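# Put the blue foam block, or else the cardboard box, in the tote

## Task

Check whether a blue foam block lies on this room's floor. If one does, place it in the tote next to the door. If none does, place the cardboard box in that tote instead. The item must sit wholly inside the tote with no part over its rim, and the robot must not topple or be left leaning.

## Robot and tools

ROBOT. TidyBot++ is a wheeled base 0.54 m long, 0.50 m wide and 0.38 m tall on four driven casters. It carries one seven-joint arm with a two-finger gripper. The shoulder sits 0.12 m ahead of the base centre and 0.68 m above the floor. The segments are upper arm 0.42 m, forearm 0.31 m and wrist-to-hand-point 0.31 m. base_camera is fixed to the base (644x364 pixels). wrist_camera is a fisheye on the hand that looks along the hand (644x476 pixels). At the start the arm is folded with the hand pointing down, reaching about 0.08 m beyond the base front.

FRAMES. The base frame has its origin on the floor below the base centre, with x forward, y left and z up, in metres. The odometry frame is the base frame as it stood at scene start. base_odometry counts wheel rotation only, so slip shows up as travel. Its heading is in radians, left positive, from -3.142 to 3.142. base_tilt is in degrees, and forward or right lean is positive.

move. This is one action plus the optional "cameras" and "blocking". Motions in one action start together.
- base: an object holding translate_m (-2 to 2 m, forward positive), strafe_m (-2 to 2 m, left positive) and/or rotate_rad (-6.3 to 6.3 rad, counter-clockwise seen from above positive). All three are offsets from where the base is, measured along its own axes when the command begins. They are not places.
- joints: an object of absolute targets by name, in radians. joint_1_rad turns the whole arm about vertical; any angle; positive is clockwise from above, the reverse of rotate_rad. joint_2_rad is the shoulder, -2.249 to 2.249; 0 is upright and positive leans forward. joint_3_rad is any angle. joint_4_rad is the elbow, -2.579 to 2.579; with joint_3_rad at 3.14, negative folds the forearm forward. joint_5_rad is any angle. joint_6_rad is the wrist, -2.099 to 2.099. joint_7_rad spins the hand; at 1.57 with the hand down, the fingers open toward the robot's left and right. gripper_pos runs 0 (open) to 1 (closed). Tolerances are ±0.039 for joints 1-4, ±0.095 for joints 5-7 and ±0.03 for the gripper. For the unlimited joints, send steps under half a turn.
- target: one list of seven numbers [x, y, z, qw, qx, qy, qz]. It is an absolute hand pose in the base frame, in metres plus a unit quaternion, in the same form as hand_pose. The hand point is midway between the finger pads. The hand's z axis runs along the fingers, and its y axis is the closing direction. Alongside target, joints may contain only gripper_pos.
- speeds: caps for this action only. translate_m and strafe_m take 0.05 to 0.5 m/s, and rotate_rad takes 0.1 to 1.57 rad/s. If you combine translate and strafe, give the speed under just one of them.
- cameras: a list of "base_camera", "wrist_camera" or "all". Omitting it gives all cameras, and [] gives none.
- blocking: true (the default) returns when everything is at rest. false returns after about 0.5 s while the motion continues.
A move with no action just reports the state.

Other tools. wait takes seconds (0 to 10) and returns early if all motion ends. stop brakes every running motion. zoom_image takes camera and region [x0, y0, x1, y1] in image pixels, at most 504x504, counted from the top-left. finished_scene takes scene (an integer) and cannot be reversed.

RESULTS. The main lines are base_odometry, base_tilt, joint_positions, hand_pose, hand_target (where the hand would be if the joints reached their targets), motor_effort (percent of maximum, with the peak in brackets), on_its_own (motion you did not command) and pictures (the order of the images). base_status, joint_status and hand_status use these words:
- moving, done
- off_target: came to rest short and may still be pushing
- stopped
- contact_stop or time_out: an unplanned stop
- not_followed: a safety check withheld the targets
- torque_fault
- limit_stop_at_motor_heat
You may also see "joint command not followed" with "cause:" for a self-collision, "pose unreachable", "ARM HIT", MOTOR HOT and OVER-TEMPERATURE FAULT. If a call is refused, or an unplanned stop shows up, the later move, wait and finished_scene calls in that reply are skipped.

PRACTICAL NOTES. A "target" is usually reached within about 3 cm. To correct it, add (wanted minus hand_pose) to the last target's x, y, z. To keep a loaded hand in place, resend hand_target rather than hand_pose. A held load makes the arm sag, so correct upward as needed, and never command a loaded joint to its current reading. With the hand pointing down it can rise to roughly 0.94 m, and only close to the base. Poses that are low, forward and close to the base perform poorly. The finger gap is about 85 x (1 - gripper_pos) mm. A closed gripper pressing on something reads off_target. The arm does not avoid obstacles and keeps pressing on contact, and nothing prevents it from striking the base.

AVOID. Do not let the raised arm snag something while the base drives or turns, since that tips the robot. Avoid stretching far out or swinging sideways while extended. Avoid slamming or dropping objects, and avoid releasing an object while it is still moving. Do not squeeze hard on an item that is still resting on a surface. Keep pushes or jerks on the gripper small. Torque limits are 104.5 N m for joints 1-4 and 51.3 N m for joints 5-7; exceeding them freezes the arm for 10 s. Long holds or a stretched-out arm heat the motors. Lower the object gently into the tote so nothing overhangs, then release it and withdraw.

Each tool is called after "Emit:" as name(argument=value, ...) on one line, values as JSON.

## Session

Emit:
move()

Scene clock: 0.00 s.
base_odometry: x=+0.000 y=+0.000 heading=+0.000
base_tilt: forward=+0.8 right=-0.4
base_status: not commanded
joint_positions: joint_1_rad=+0.043 joint_2_rad=-0.340 joint_3_rad=+3.157 joint_4_rad=-2.512 joint_5_rad=-0.017 joint_6_rad=-0.865 joint_7_rad=+1.616 gripper_pos=+0.000
joint_status: not commanded
motor_effort: joint_1_rad=+0 joint_2_rad=-3 joint_3_rad=+2 joint_4_rad=+13 joint_5_rad=+1 joint_6_rad=+2 joint_7_rad=+0
hand_pose: x=+0.2705 y=-0.0029 z=+0.5910 quat_wxyz=(-0.007, +0.999, -0.012, +0.052) (m; base frame)
hand_target: x=+0.2706 y=-0.0029 z=+0.5911 quat_wxyz=(-0.007, +0.999, -0.012, +0.052) (m; base frame)
hand_status: not commanded
pictures: base_camera, wrist_camera
camera_calibration:
wrist_camera: T_world_to_cam=[[-0.0228556, -0.999351, -0.0278446, 0.0218415], [-0.990742, 0.0263691, -0.133169, 0.405849], [0.133817, 0.0245432, -0.990702, 0.684365], [0, 0, 0, 1]] pos_world=[0.311011, -0.00567105, 0.732657]

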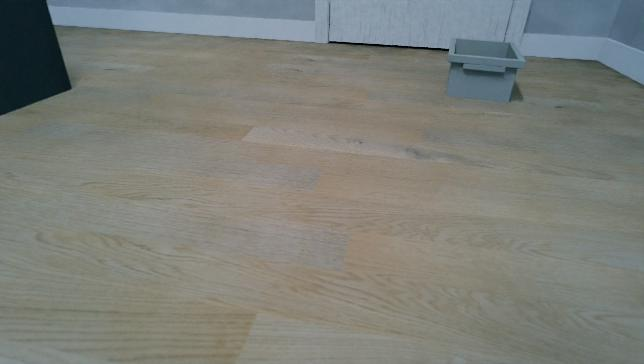

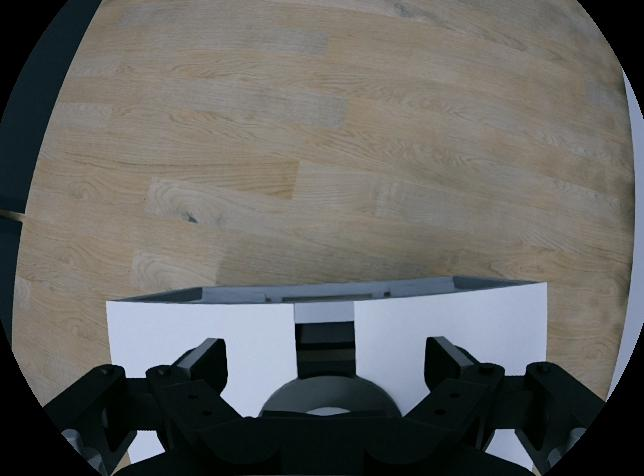

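Emit:
move(joints={"joint_6_rad":0.15})

Emit:
move(base={"rotate_rad":-1.2})

Emit:
move(base={"rotate_rad":-1.2})

Emit:
move(base={"rotate_rad":-1.2})

Emit:
move(base={"rotate_rad":-1.2})

Scene clock: 19.47 s.
move: done
base_odometry: x=+0.000 y=+0.000 heading=+0.000
base_tilt: forward=+0.8 right=-0.4
base_status: not commanded
joint_positions: joint_1_rad=+0.043 joint_2_rad=-0.340 joint_3_rad=+3.157 joint_4_rad=-2.512 joint_5_rad=-0.017 joint_6_rad=+0.092 joint_7_rad=+1.616 gripper_pos=+0.000
joint_status: all done
motor_effort: joint_1_rad=+1(1) joint_2_rad=-7(7) joint_3_rad=+1(2) joint_4_rad=+18(18) joint_5_rad=+1(1) joint_6_rad=+10(10) joint_7_rad=+0(1)
hand_pose: x=+0.5094 y=-0.0219 z=+0.7490 quat_wxyz=(+0.020, +0.862, -0.014, +0.506) (m; base frame)
hand_target: x=+0.5176 y=-0.0228 z=+0.7648 quat_wxyz=(+0.022, +0.847, -0.015, +0.530) (m; base frame)
hand_status: not commanded
pictures: base_camera, wrist_camera
camera_calibration:
wrist_camera: T_world_to_cam=[[-0.034425, -0.999334, 0.0120675, -0.0113165], [-0.462536, 0.00522739, -0.886585, 0.958855], [0.885932, -0.0361023, -0.462408, 0.0292537], [0, 0, 0, 1]] pos_world=[0.417198, -0.0152651, 0.86377]

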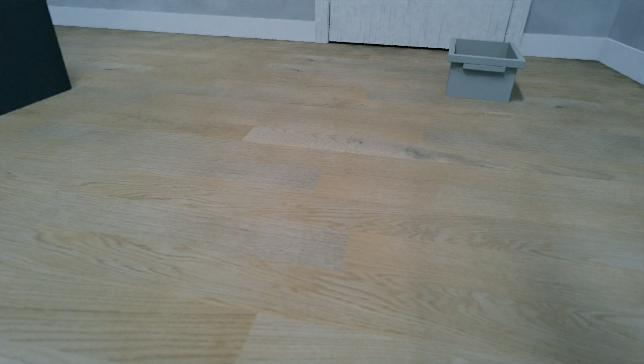

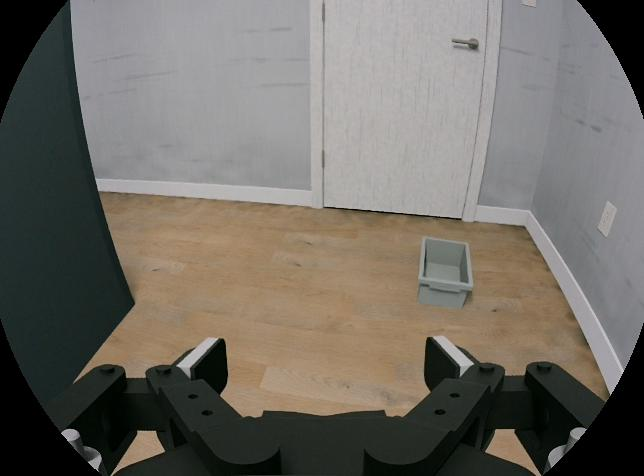

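Scene clock: 21.50 s.
move: done
base_odometry: x=+0.000 y=+0.000 heading=-1.200
base_tilt: forward=+0.8 right=-0.4
base_status: done
joint_positions: joint_1_rad=+0.043 joint_2_rad=-0.340 joint_3_rad=+3.157 joint_4_rad=-2.512 joint_5_rad=-0.017 joint_6_rad=+0.093 joint_7_rad=+1.616 gripper_pos=+0.000
joint_status: not commanded
motor_effort: joint_1_rad=+0(1) joint_2_rad=-7(8) joint_3_rad=+2(2) joint_4_rad=+18(18) joint_5_rad=+0(1) joint_6_rad=+9(9) joint_7_rad=-1(1)
hand_pose: x=+0.5096 y=-0.0220 z=+0.7494 quat_wxyz=(+0.020, +0.862, -0.015, +0.506) (m; base frame)
hand_target: x=+0.5176 y=-0.0228 z=+0.7648 quat_wxyz=(+0.022, +0.847, -0.015, +0.530) (m; base frame)
hand_status: not commanded
pictures: base_camera, wrist_camera
camera_calibration:
wrist_camera: T_world_to_cam=[[-0.0345307, -0.999331, 0.0120638, -0.011269], [-0.461225, 0.00522608, -0.887268, 0.959206], [0.886611, -0.0362021, -0.461097, 0.0278832], [0, 0, 0, 1]] pos_world=[0.417299, -0.0152649, 0.864066]

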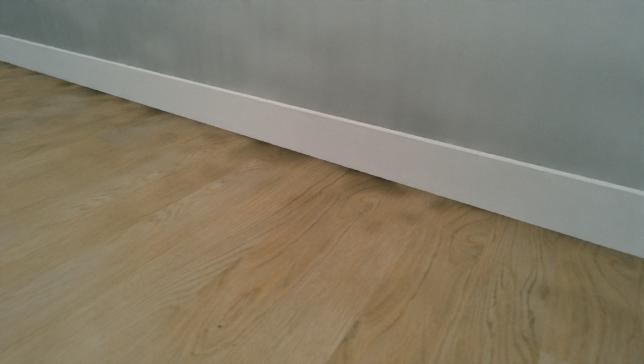

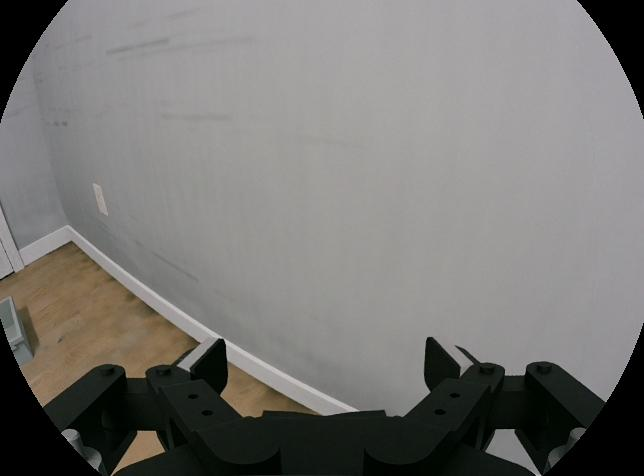

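Scene clock: 23.53 s.
move: done
base_odometry: x=+0.000 y=+0.000 heading=-2.399
base_tilt: forward=+0.8 right=-0.4
base_status: done
joint_positions: joint_1_rad=+0.043 joint_2_rad=-0.340 joint_3_rad=+3.157 joint_4_rad=-2.512 joint_5_rad=-0.017 joint_6_rad=+0.093 joint_7_rad=+1.616 gripper_pos=+0.000
joint_status: not commanded
motor_effort: joint_1_rad=+0(2) joint_2_rad=-7(8) joint_3_rad=+1(3) joint_4_rad=+18(18) joint_5_rad=+1(1) joint_6_rad=+8(10) joint_7_rad=+0(1)
hand_pose: x=+0.5097 y=-0.0220 z=+0.7495 quat_wxyz=(+0.020, +0.862, -0.015, +0.506) (m; base frame)
hand_target: x=+0.5176 y=-0.0228 z=+0.7648 quat_wxyz=(+0.022, +0.847, -0.015, +0.530) (m; base frame)
hand_status: not commanded
pictures: base_camera, wrist_camera
camera_calibration:
wrist_camera: T_world_to_cam=[[-0.0346215, -0.999327, 0.0120988, -0.0113609], [-0.460906, 0.00522391, -0.887434, 0.959216], [0.886774, -0.0363007, -0.460776, 0.0275329], [0, 0, 0, 1]] pos_world=[0.417299, -0.0153647, 0.864065]

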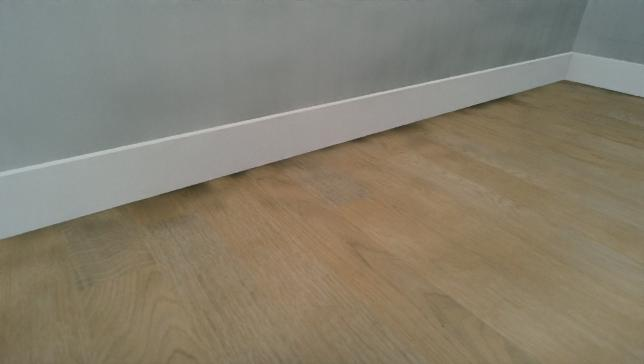

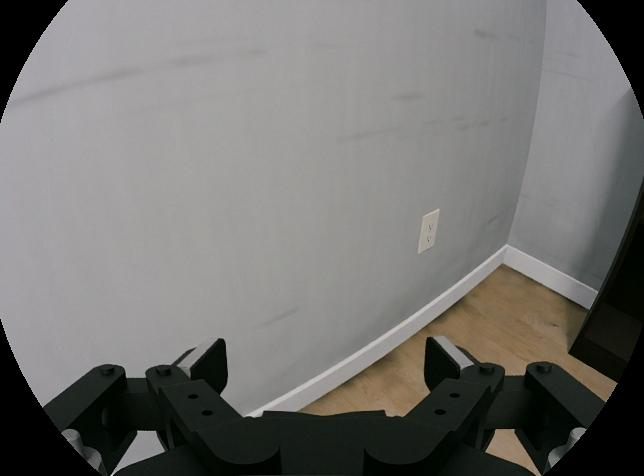

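Scene clock: 25.57 s.
move: done
base_odometry: x=+0.000 y=+0.000 heading=+2.684
base_tilt: forward=+0.8 right=-0.4
base_status: done
joint_positions: joint_1_rad=+0.043 joint_2_rad=-0.340 joint_3_rad=+3.157 joint_4_rad=-2.512 joint_5_rad=-0.017 joint_6_rad=+0.094 joint_7_rad=+1.616 gripper_pos=+0.000
joint_status: not commanded
motor_effort: joint_1_rad=+0(1) joint_2_rad=-7(8) joint_3_rad=+1(3) joint_4_rad=+18(18) joint_5_rad=+1(1) joint_6_rad=+9(9) joint_7_rad=+0(1)
hand_pose: x=+0.5097 y=-0.0221 z=+0.7495 quat_wxyz=(+0.020, +0.862, -0.015, +0.507) (m; base frame)
hand_target: x=+0.5176 y=-0.0228 z=+0.7648 quat_wxyz=(+0.022, +0.847, -0.015, +0.530) (m; base frame)
hand_status: not commanded
pictures: base_camera, wrist_camera
camera_calibration:
wrist_camera: T_world_to_cam=[[-0.0347596, -0.999323, 0.0120501, -0.0112619], [-0.460703, 0.00532259, -0.887538, 0.959312], [0.886873, -0.036402, -0.460576, 0.0273623], [0, 0, 0, 1]] pos_world=[0.4173, -0.0153643, 0.864164]

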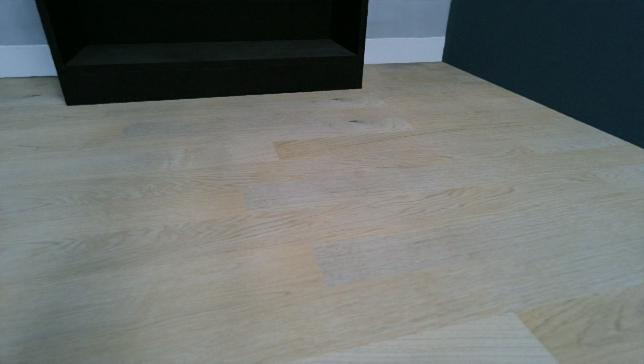

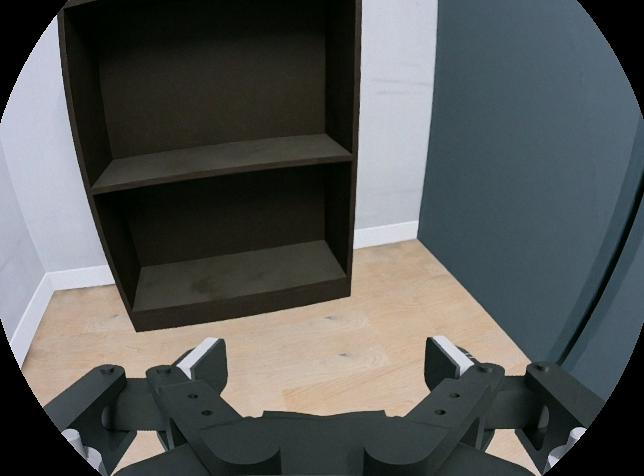

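Scene clock: 27.60 s.
move: done
base_odometry: x=+0.000 y=+0.000 heading=+1.485
base_tilt: forward=+0.8 right=-0.4
base_status: done
joint_positions: joint_1_rad=+0.043 joint_2_rad=-0.340 joint_3_rad=+3.157 joint_4_rad=-2.512 joint_5_rad=-0.017 joint_6_rad=+0.094 joint_7_rad=+1.616 gripper_pos=+0.000
joint_status: not commanded
motor_effort: joint_1_rad=+0(1) joint_2_rad=-7(8) joint_3_rad=+1(2) joint_4_rad=+18(18) joint_5_rad=+0(1) joint_6_rad=+8(10) joint_7_rad=-1(1)
hand_pose: x=+0.5097 y=-0.0221 z=+0.7496 quat_wxyz=(+0.020, +0.862, -0.015, +0.507) (m; base frame)
hand_target: x=+0.5176 y=-0.0228 z=+0.7648 quat_wxyz=(+0.022, +0.847, -0.015, +0.530) (m; base frame)
hand_status: not commanded
pictures: base_camera, wrist_camera
camera_calibration:
wrist_camera: T_world_to_cam=[[-0.0347657, -0.999323, 0.012044, -0.0112541], [-0.460546, 0.00532436, -0.88762, 0.959316], [0.886955, -0.0364055, -0.46042, 0.0271928], [0, 0, 0, 1]] pos_world=[0.4173, -0.0153642, 0.864164]

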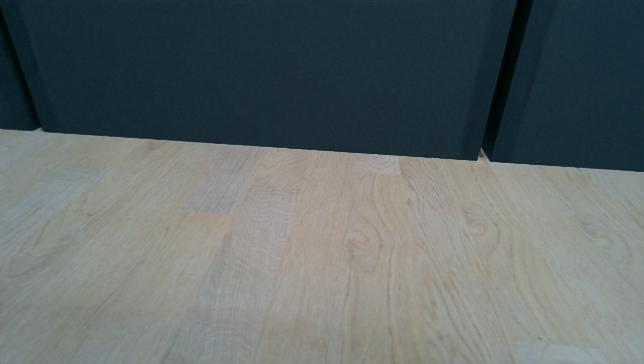

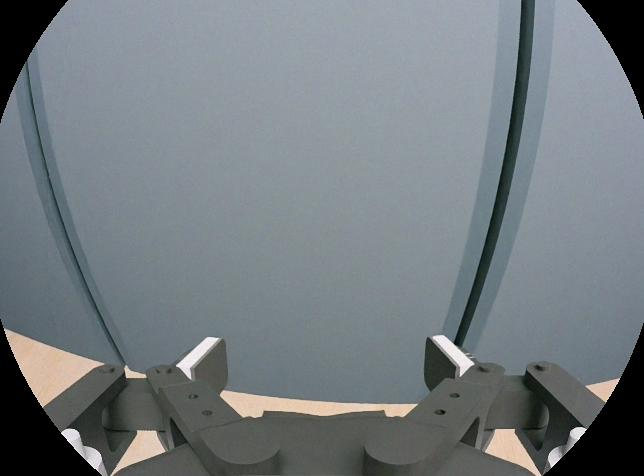

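Emit:
move(joints={"joint_6_rad":-0.865}, cameras=[])

Emit:
move(base={"strafe_m":-1.79,"translate_m":0.155,"rotate_rad":0.086})

Emit:
move(joints={"joint_6_rad":0.15})

Scene clock: 58.03 s.
move: done
base_odometry: x=+0.000 y=+0.000 heading=+1.485
base_tilt: forward=+0.8 right=-0.4
base_status: not commanded
joint_positions: joint_1_rad=+0.043 joint_2_rad=-0.340 joint_3_rad=+3.157 joint_4_rad=-2.513 joint_5_rad=-0.017 joint_6_rad=-0.812 joint_7_rad=+1.616 gripper_pos=+0.000
joint_status: all done
motor_effort: joint_1_rad=+0(1) joint_2_rad=-3(7) joint_3_rad=+2(2) joint_4_rad=+14(18) joint_5_rad=+1(1) joint_6_rad=+2(9) joint_7_rad=+0(1)
hand_pose: x=+0.2866 y=-0.0040 z=+0.5931 quat_wxyz=(-0.005, +0.997, -0.012, +0.078) (m; base frame)
hand_target: x=+0.2706 y=-0.0029 z=+0.5911 quat_wxyz=(-0.007, +0.999, -0.012, +0.052) (m; base frame)
hand_status: not commanded
pictures: none
No camera images: "cameras" was empty.

Scene clock: 63.03 s.
move: done
base_odometry: x=+1.797 y=+0.001 heading=+1.571
base_tilt: forward=+0.8 right=-0.4
base_status: done
joint_positions: joint_1_rad=+0.043 joint_2_rad=-0.340 joint_3_rad=+3.157 joint_4_rad=-2.513 joint_5_rad=-0.017 joint_6_rad=-0.812 joint_7_rad=+1.616 gripper_pos=+0.000
joint_status: not commanded
motor_effort: joint_1_rad=+0(1) joint_2_rad=-3(3) joint_3_rad=+1(3) joint_4_rad=+14(14) joint_5_rad=+1(1) joint_6_rad=+2(3) joint_7_rad=+0(2)
hand_pose: x=+0.2866 y=-0.0040 z=+0.5931 quat_wxyz=(-0.005, +0.997, -0.012, +0.078) (m; base frame)
hand_target: x=+0.2706 y=-0.0029 z=+0.5911 quat_wxyz=(-0.007, +0.999, -0.012, +0.052) (m; base frame)
hand_status: not commanded
pictures: base_camera, wrist_camera
camera_calibration:
wrist_camera: T_world_to_cam=[[-0.0227777, -0.999413, -0.0255984, 0.0197842], [-0.982376, 0.0271263, -0.184939, 0.450493], [0.185525, 0.0209348, -0.982417, 0.664606], [0, 0, 0, 1]] pos_world=[0.319703, -0.00636099, 0.73674]

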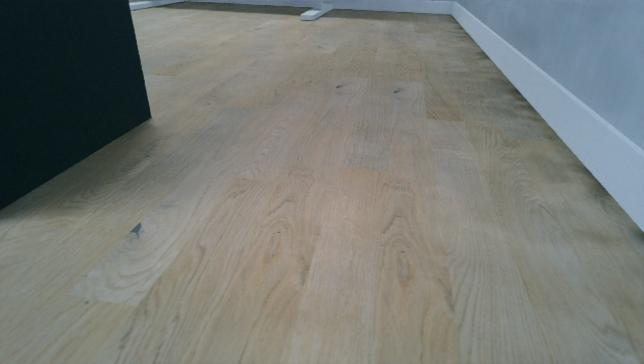

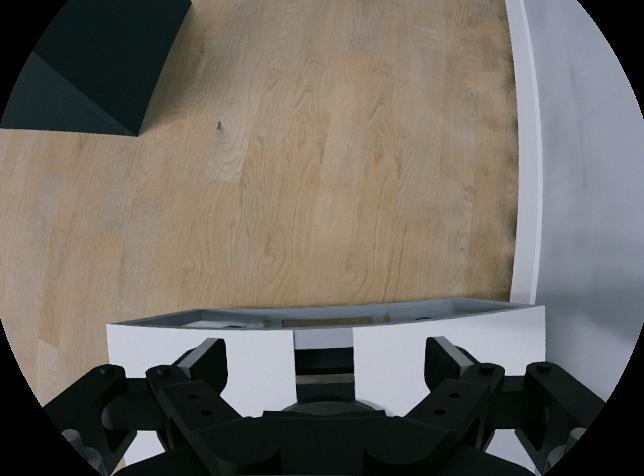

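Scene clock: 64.70 s.
move: done
base_odometry: x=+1.797 y=+0.001 heading=+1.571
base_tilt: forward=+0.8 right=-0.4
base_status: not commanded
joint_positions: joint_1_rad=+0.043 joint_2_rad=-0.340 joint_3_rad=+3.157 joint_4_rad=-2.511 joint_5_rad=-0.017 joint_6_rad=+0.093 joint_7_rad=+1.616 gripper_pos=+0.000
joint_status: all done
motor_effort: joint_1_rad=+0(1) joint_2_rad=-7(7) joint_3_rad=+1(2) joint_4_rad=+18(18) joint_5_rad=+0(1) joint_6_rad=+9(9) joint_7_rad=-1(1)
hand_pose: x=+0.5096 y=-0.0221 z=+0.7494 quat_wxyz=(+0.020, +0.862, -0.015, +0.506) (m; base frame)
hand_target: x=+0.5176 y=-0.0228 z=+0.7648 quat_wxyz=(+0.022, +0.847, -0.015, +0.530) (m; base frame)
hand_status: not commanded
pictures: base_camera, wrist_camera
camera_calibration:
wrist_camera: T_world_to_cam=[[-0.034798, -0.999322, 0.0119852, -0.0111885], [-0.461295, 0.00542219, -0.88723, 0.959207], [0.886564, -0.0364025, -0.461171, 0.0279606], [0, 0, 0, 1]] pos_world=[0.417299, -0.0153641, 0.864066]

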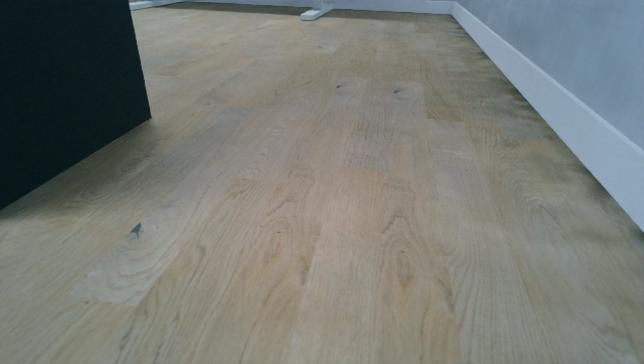

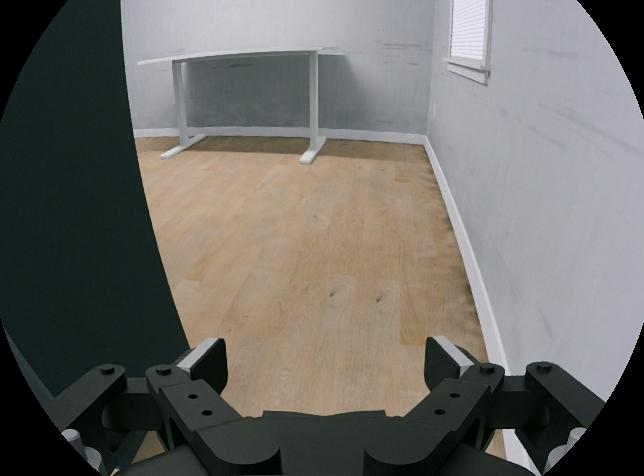

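Emit:
move(base={"translate_m":1.45}, cameras=[])

Emit:
move(base={"rotate_rad":1.2})

Scene clock: 73.00 s.
move: done
base_odometry: x=+1.796 y=+1.451 heading=+1.571
base_tilt: forward=+0.8 right=-0.4
base_status: done
joint_positions: joint_1_rad=+0.043 joint_2_rad=-0.340 joint_3_rad=+3.157 joint_4_rad=-2.511 joint_5_rad=-0.017 joint_6_rad=+0.095 joint_7_rad=+1.616 gripper_pos=+0.000
joint_status: not commanded
motor_effort: joint_1_rad=+0(1) joint_2_rad=-7(9) joint_3_rad=+1(2) joint_4_rad=+18(19) joint_5_rad=+1(1) joint_6_rad=+9(10) joint_7_rad=+0(1)
hand_pose: x=+0.5098 y=-0.0221 z=+0.7500 quat_wxyz=(+0.020, +0.861, -0.015, +0.507) (m; base frame)
hand_target: x=+0.5176 y=-0.0228 z=+0.7648 quat_wxyz=(+0.022, +0.847, -0.015, +0.530) (m; base frame)
hand_status: not commanded
pictures: none
No camera images: "cameras" was empty.

Scene clock: 75.03 s.
move: done
base_odometry: x=+1.796 y=+1.451 heading=+2.771
base_tilt: forward=+0.8 right=-0.4
base_status: done
joint_positions: joint_1_rad=+0.043 joint_2_rad=-0.340 joint_3_rad=+3.157 joint_4_rad=-2.511 joint_5_rad=-0.017 joint_6_rad=+0.095 joint_7_rad=+1.616 gripper_pos=+0.000
joint_status: not commanded
motor_effort: joint_1_rad=+0(2) joint_2_rad=-7(8) joint_3_rad=+1(3) joint_4_rad=+18(18) joint_5_rad=+1(1) joint_6_rad=+9(10) joint_7_rad=+0(1)
hand_pose: x=+0.5098 y=-0.0220 z=+0.7500 quat_wxyz=(+0.020, +0.861, -0.015, +0.507) (m; base frame)
hand_target: x=+0.5176 y=-0.0228 z=+0.7648 quat_wxyz=(+0.022, +0.847, -0.015, +0.530) (m; base frame)
hand_status: not commanded
pictures: base_camera, wrist_camera
camera_calibration:
wrist_camera: T_world_to_cam=[[-0.0346863, -0.999324, 0.0121718, -0.0114051], [-0.45932, 0.00512388, -0.888256, 0.959569], [0.887593, -0.0364011, -0.459187, 0.0260851], [0, 0, 0, 1]] pos_world=[0.4172, -0.0153646, 0.864459]

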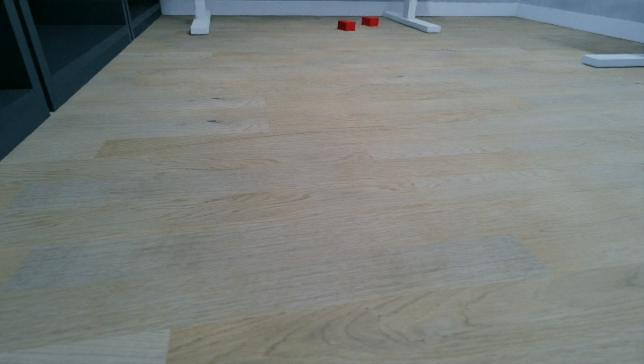

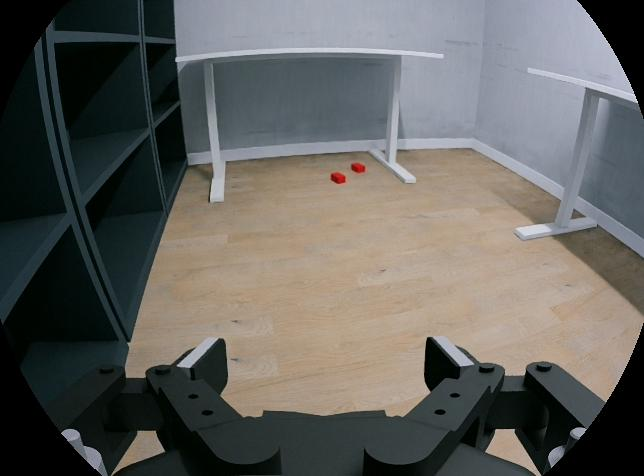

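Emit:
zoom_image(camera="wrist_camera", region=[180, 130, 480, 260])

Emit:
move(base={"rotate_rad":-0.6})

Emit:
move(base={"rotate_rad":1.3})

Scaled by 1.680.

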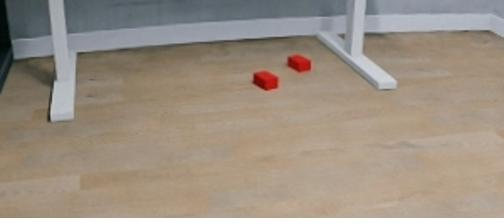

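Scene clock: 84.63 s.
move: done
base_odometry: x=+1.796 y=+1.451 heading=+2.172
base_tilt: forward=+0.8 right=-0.4
base_status: done
joint_positions: joint_1_rad=+0.043 joint_2_rad=-0.340 joint_3_rad=+3.157 joint_4_rad=-2.511 joint_5_rad=-0.017 joint_6_rad=+0.095 joint_7_rad=+1.616 gripper_pos=+0.000
joint_status: not commanded
motor_effort: joint_1_rad=+0(2) joint_2_rad=-6(7) joint_3_rad=+1(2) joint_4_rad=+18(18) joint_5_rad=+1(1) joint_6_rad=+9(9) joint_7_rad=+1(1)
hand_pose: x=+0.5098 y=-0.0221 z=+0.7500 quat_wxyz=(+0.020, +0.861, -0.015, +0.507) (m; base frame)
hand_target: x=+0.5176 y=-0.0228 z=+0.7648 quat_wxyz=(+0.022, +0.847, -0.015, +0.530) (m; base frame)
hand_status: not commanded
pictures: base_camera, wrist_camera
camera_calibration:
wrist_camera: T_world_to_cam=[[-0.0346863, -0.999324, 0.0121718, -0.0114051], [-0.45932, 0.00512388, -0.888256, 0.959569], [0.887593, -0.0364011, -0.459187, 0.0260851], [0, 0, 0, 1]] pos_world=[0.4172, -0.0153646, 0.864459]

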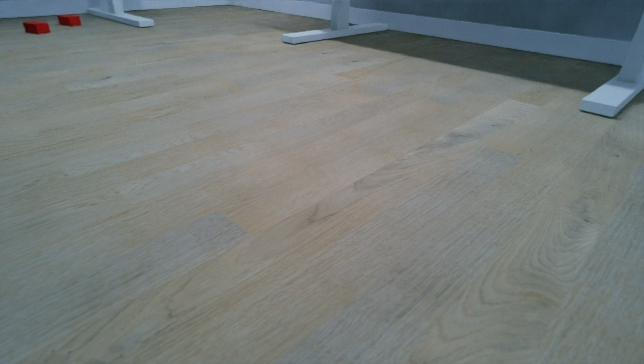

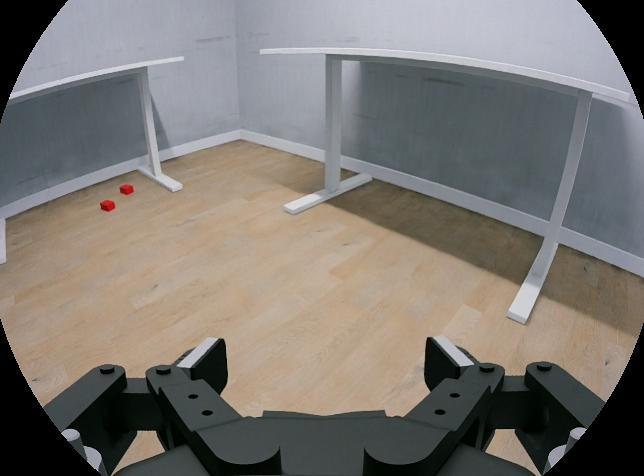

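Scene clock: 86.80 s.
move: done
base_odometry: x=+1.796 y=+1.451 heading=-2.812
base_tilt: forward=+0.8 right=-0.4
base_status: done
joint_positions: joint_1_rad=+0.043 joint_2_rad=-0.340 joint_3_rad=+3.157 joint_4_rad=-2.511 joint_5_rad=-0.017 joint_6_rad=+0.095 joint_7_rad=+1.616 gripper_pos=+0.000
joint_status: not commanded
motor_effort: joint_1_rad=+0(1) joint_2_rad=-7(8) joint_3_rad=+1(2) joint_4_rad=+18(18) joint_5_rad=+1(1) joint_6_rad=+9(9) joint_7_rad=+0(1)
hand_pose: x=+0.5098 y=-0.0220 z=+0.7500 quat_wxyz=(+0.020, +0.861, -0.015, +0.507) (m; base frame)
hand_target: x=+0.5176 y=-0.0228 z=+0.7648 quat_wxyz=(+0.022, +0.847, -0.015, +0.530) (m; base frame)
hand_status: not commanded
pictures: base_camera, wrist_camera
camera_calibration:
wrist_camera: T_world_to_cam=[[-0.0345982, -0.999328, 0.0121249, -0.0112982], [-0.45932, 0.00512512, -0.888256, 0.959614], [0.887597, -0.0363013, -0.459189, 0.0260018], [0, 0, 0, 1]] pos_world=[0.4173, -0.0152648, 0.86446]

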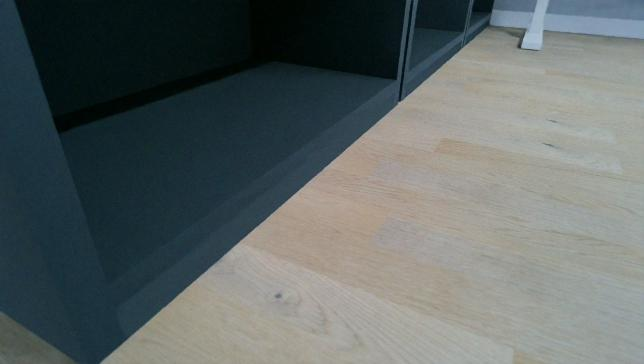

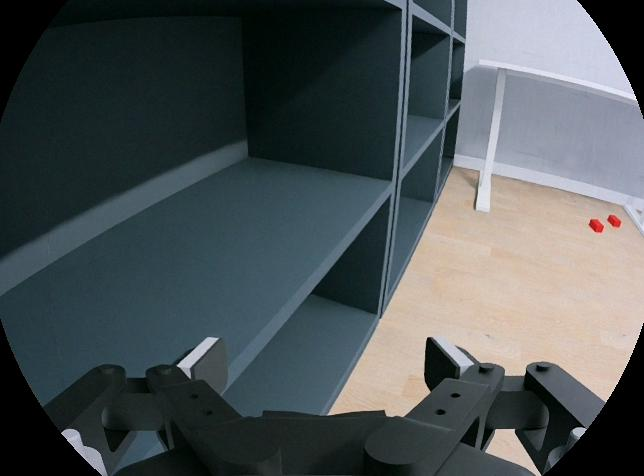

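Emit:
move(base={"translate_m":1.46,"strafe_m":-0.977}, cameras=["wrist_camera"])

Emit:
move(base={"rotate_rad":0.6})

Emit:
move(base={"rotate_rad":1.2})

Emit:
move(base={"rotate_rad":1.2})

Emit:
move(base={"rotate_rad":1.2})

Emit:
move(base={"rotate_rad":1.2})

Scene clock: 105.67 s.
move: done
base_odometry: x=+0.098 y=+1.902 heading=-2.811
base_tilt: forward=+0.9 right=-0.4
base_status: done
joint_positions: joint_1_rad=+0.043 joint_2_rad=-0.341 joint_3_rad=+3.157 joint_4_rad=-2.511 joint_5_rad=-0.017 joint_6_rad=+0.095 joint_7_rad=+1.616 gripper_pos=+0.000
joint_status: not commanded
motor_effort: joint_1_rad=+0(1) joint_2_rad=-7(9) joint_3_rad=+1(2) joint_4_rad=+18(19) joint_5_rad=+1(1) joint_6_rad=+9(10) joint_7_rad=+0(1)
hand_pose: x=+0.5099 y=-0.0220 z=+0.7504 quat_wxyz=(+0.020, +0.861, -0.015, +0.508) (m; base frame)
hand_target: x=+0.5176 y=-0.0228 z=+0.7648 quat_wxyz=(+0.022, +0.847, -0.015, +0.530) (m; base frame)
hand_status: not commanded
pictures: wrist_camera
camera_calibration:
wrist_camera: T_world_to_cam=[[-0.0346512, -0.999325, 0.0122243, -0.011369], [-0.458408, 0.00502375, -0.888728, 0.959858], [0.888066, -0.0363992, -0.458273, 0.0252367], [0, 0, 0, 1]] pos_world=[0.417201, -0.0152648, 0.864756]

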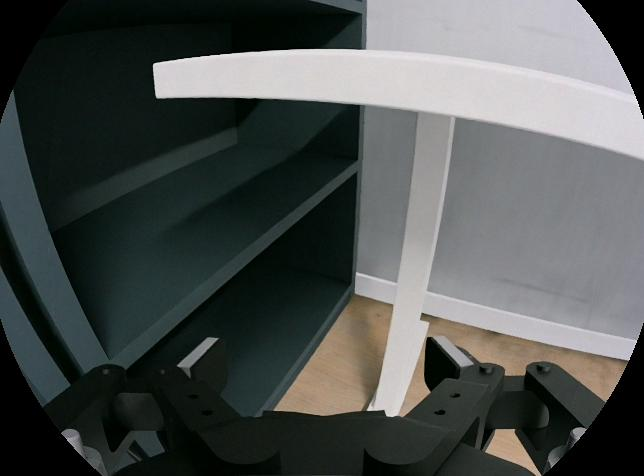

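Scene clock: 107.20 s.
move: done
base_odometry: x=+0.098 y=+1.902 heading=-2.212
base_tilt: forward=+0.8 right=-0.4
base_status: done
joint_positions: joint_1_rad=+0.043 joint_2_rad=-0.341 joint_3_rad=+3.156 joint_4_rad=-2.511 joint_5_rad=-0.017 joint_6_rad=+0.095 joint_7_rad=+1.616 gripper_pos=+0.000
joint_status: not commanded
motor_effort: joint_1_rad=+0(2) joint_2_rad=-6(7) joint_3_rad=+1(2) joint_4_rad=+18(18) joint_5_rad=+1(1) joint_6_rad=+8(10) joint_7_rad=-1(1)
hand_pose: x=+0.5099 y=-0.0219 z=+0.7504 quat_wxyz=(+0.020, +0.861, -0.014, +0.508) (m; base frame)
hand_target: x=+0.5176 y=-0.0228 z=+0.7648 quat_wxyz=(+0.022, +0.847, -0.015, +0.530) (m; base frame)
hand_status: not commanded
pictures: base_camera, wrist_camera
camera_calibration:
wrist_camera: T_world_to_cam=[[-0.034384, -0.999333, 0.0123042, -0.0115505], [-0.458337, 0.00482719, -0.888765, 0.959857], [0.888113, -0.0361988, -0.458198, 0.0251555], [0, 0, 0, 1]] pos_world=[0.4172, -0.0152656, 0.864756]

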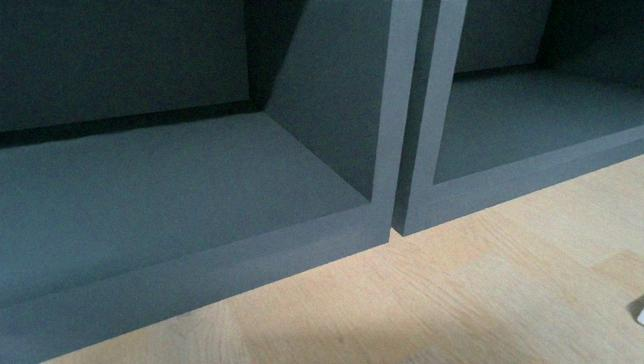

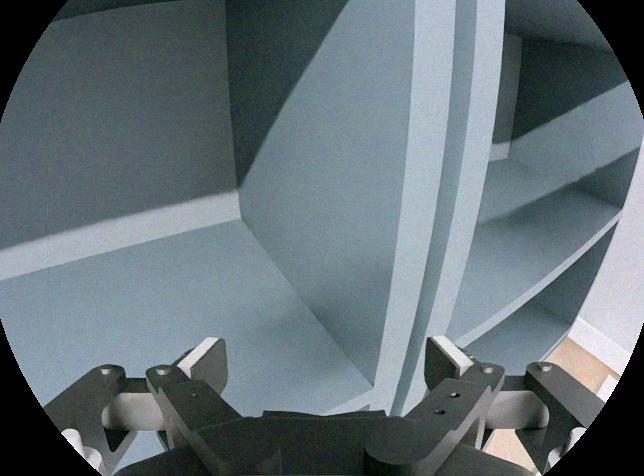

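Scene clock: 109.23 s.
move: done
base_odometry: x=+0.098 y=+1.902 heading=-1.012
base_tilt: forward=+0.8 right=-0.4
base_status: done
joint_positions: joint_1_rad=+0.043 joint_2_rad=-0.341 joint_3_rad=+3.156 joint_4_rad=-2.511 joint_5_rad=-0.017 joint_6_rad=+0.095 joint_7_rad=+1.616 gripper_pos=+0.000
joint_status: not commanded
motor_effort: joint_1_rad=+0(2) joint_2_rad=-7(8) joint_3_rad=+1(2) joint_4_rad=+18(18) joint_5_rad=+1(1) joint_6_rad=+9(9) joint_7_rad=-1(1)
hand_pose: x=+0.5099 y=-0.0219 z=+0.7504 quat_wxyz=(+0.020, +0.861, -0.014, +0.508) (m; base frame)
hand_target: x=+0.5176 y=-0.0228 z=+0.7648 quat_wxyz=(+0.022, +0.847, -0.015, +0.530) (m; base frame)
hand_status: not commanded
pictures: base_camera, wrist_camera
camera_calibration:
wrist_camera: T_world_to_cam=[[-0.0342489, -0.999337, 0.0123455, -0.0115432], [-0.458341, 0.00472858, -0.888764, 0.959856], [0.888116, -0.0360977, -0.458199, 0.0251609], [0, 0, 0, 1]] pos_world=[0.4172, -0.015166, 0.864756]

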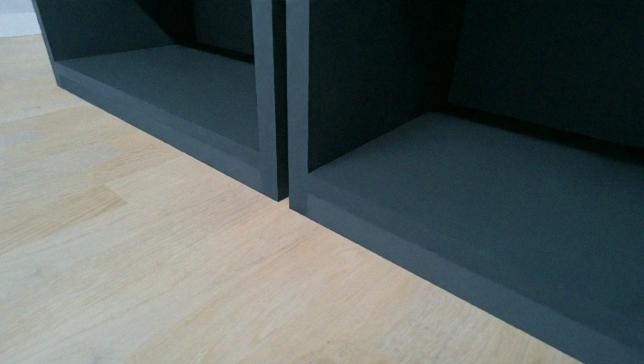

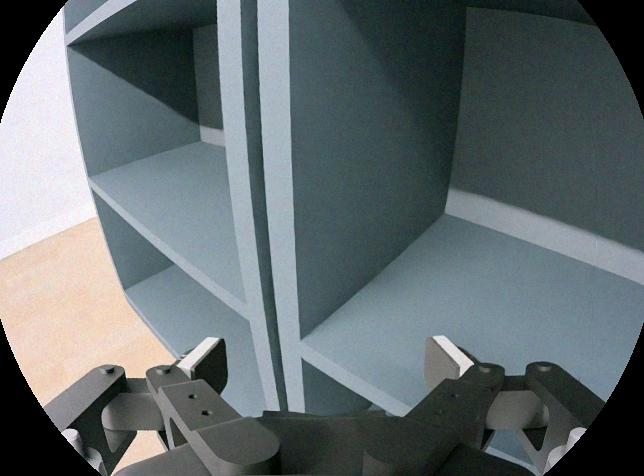

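Scene clock: 111.27 s.
move: done
base_odometry: x=+0.098 y=+1.902 heading=+0.188
base_tilt: forward=+0.8 right=-0.4
base_status: done
joint_positions: joint_1_rad=+0.043 joint_2_rad=-0.341 joint_3_rad=+3.156 joint_4_rad=-2.511 joint_5_rad=-0.017 joint_6_rad=+0.095 joint_7_rad=+1.616 gripper_pos=+0.000
joint_status: not commanded
motor_effort: joint_1_rad=+1(2) joint_2_rad=-7(8) joint_3_rad=+1(2) joint_4_rad=+18(18) joint_5_rad=+0(1) joint_6_rad=+9(9) joint_7_rad=-1(1)
hand_pose: x=+0.5099 y=-0.0218 z=+0.7504 quat_wxyz=(+0.020, +0.861, -0.014, +0.508) (m; base frame)
hand_target: x=+0.5176 y=-0.0228 z=+0.7648 quat_wxyz=(+0.022, +0.847, -0.015, +0.530) (m; base frame)
hand_status: not commanded
pictures: base_camera, wrist_camera
camera_calibration:
wrist_camera: T_world_to_cam=[[-0.0341139, -0.999341, 0.0123869, -0.0116358], [-0.458345, 0.00462996, -0.888762, 0.959854], [0.888119, -0.0359966, -0.458201, 0.0251628], [0, 0, 0, 1]] pos_world=[0.4172, -0.0151665, 0.864756]

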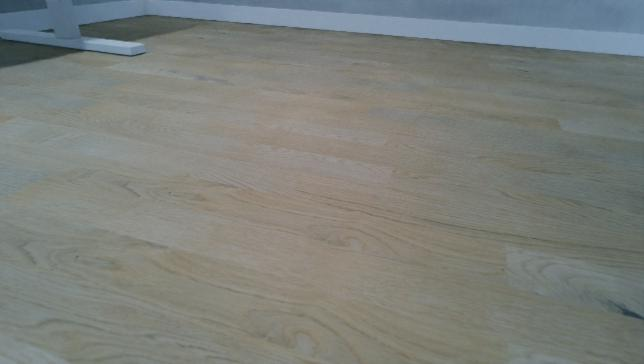

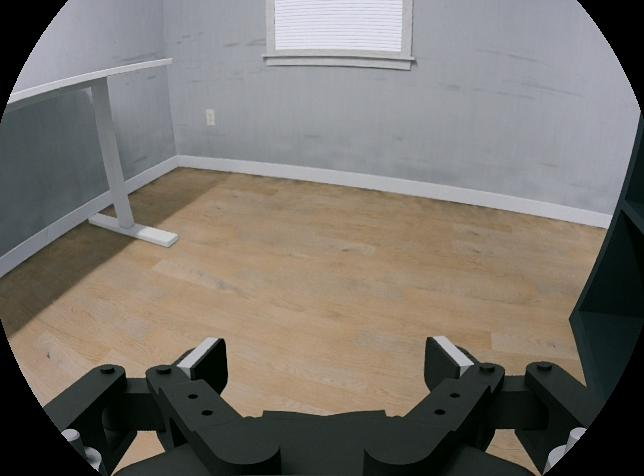

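Scene clock: 113.30 s.
move: done
base_odometry: x=+0.098 y=+1.902 heading=+1.387
base_tilt: forward=+0.8 right=-0.4
base_status: done
joint_positions: joint_1_rad=+0.043 joint_2_rad=-0.341 joint_3_rad=+3.156 joint_4_rad=-2.511 joint_5_rad=-0.017 joint_6_rad=+0.095 joint_7_rad=+1.616 gripper_pos=+0.000
joint_status: not commanded
motor_effort: joint_1_rad=+1(2) joint_2_rad=-7(8) joint_3_rad=+1(2) joint_4_rad=+18(18) joint_5_rad=+0(1) joint_6_rad=+9(9) joint_7_rad=+0(1)
hand_pose: x=+0.5099 y=-0.0218 z=+0.7504 quat_wxyz=(+0.020, +0.861, -0.014, +0.508) (m; base frame)
hand_target: x=+0.5176 y=-0.0228 z=+0.7648 quat_wxyz=(+0.022, +0.847, -0.015, +0.530) (m; base frame)
hand_status: not commanded
pictures: base_camera, wrist_camera
camera_calibration:
wrist_camera: T_world_to_cam=[[-0.0341108, -0.999341, 0.0123853, -0.0115358], [-0.458303, 0.0046283, -0.888784, 0.959855], [0.888141, -0.0359934, -0.458159, 0.0251213], [0, 0, 0, 1]] pos_world=[0.4172, -0.0150665, 0.864756]

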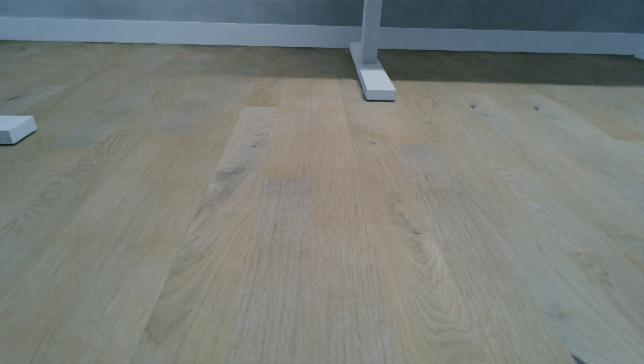

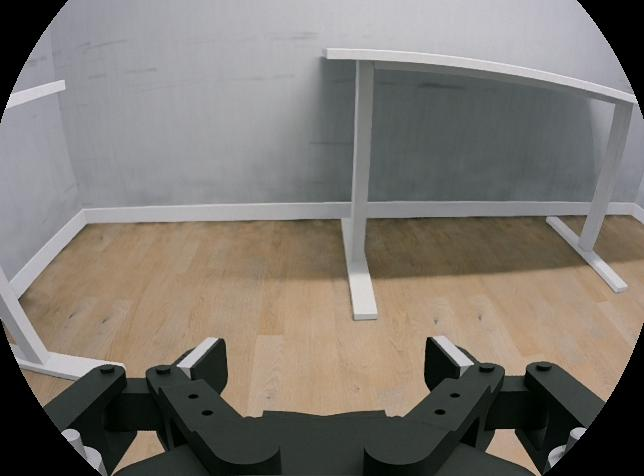

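Scene clock: 115.33 s.
move: done
base_odometry: x=+0.098 y=+1.902 heading=+2.587
base_tilt: forward=+0.8 right=-0.4
base_status: done
joint_positions: joint_1_rad=+0.043 joint_2_rad=-0.341 joint_3_rad=+3.156 joint_4_rad=-2.511 joint_5_rad=-0.017 joint_6_rad=+0.095 joint_7_rad=+1.616 gripper_pos=+0.000
joint_status: not commanded
motor_effort: joint_1_rad=+0(1) joint_2_rad=-7(8) joint_3_rad=+1(2) joint_4_rad=+18(18) joint_5_rad=+0(1) joint_6_rad=+9(10) joint_7_rad=+0(1)
hand_pose: x=+0.5099 y=-0.0218 z=+0.7504 quat_wxyz=(+0.020, +0.861, -0.014, +0.508) (m; base frame)
hand_target: x=+0.5176 y=-0.0228 z=+0.7648 quat_wxyz=(+0.022, +0.847, -0.015, +0.530) (m; base frame)
hand_status: not commanded
pictures: base_camera, wrist_camera
camera_calibration:
wrist_camera: T_world_to_cam=[[-0.0339758, -0.999345, 0.0124267, -0.0116284], [-0.458307, 0.00452969, -0.888782, 0.959854], [0.888144, -0.0358923, -0.458161, 0.0251231], [0, 0, 0, 1]] pos_world=[0.4172, -0.0150669, 0.864756]

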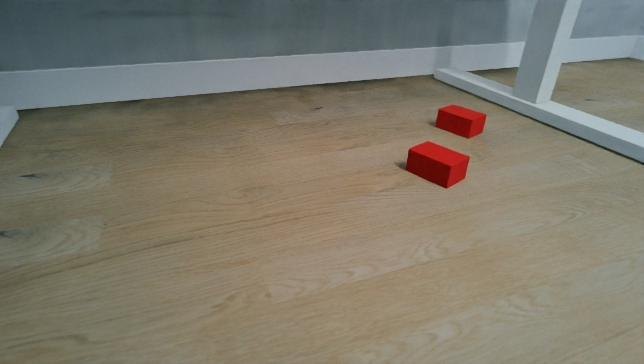

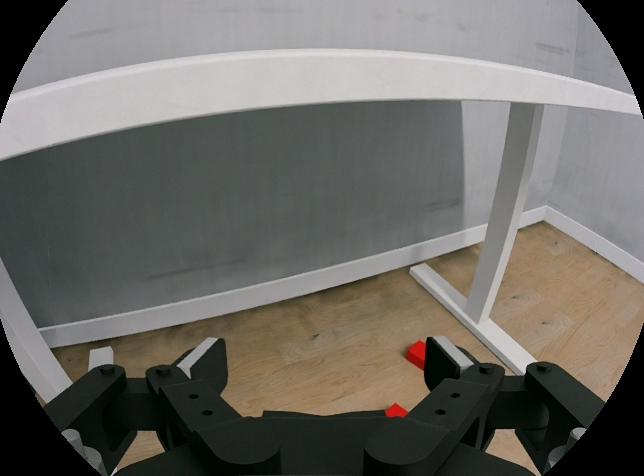

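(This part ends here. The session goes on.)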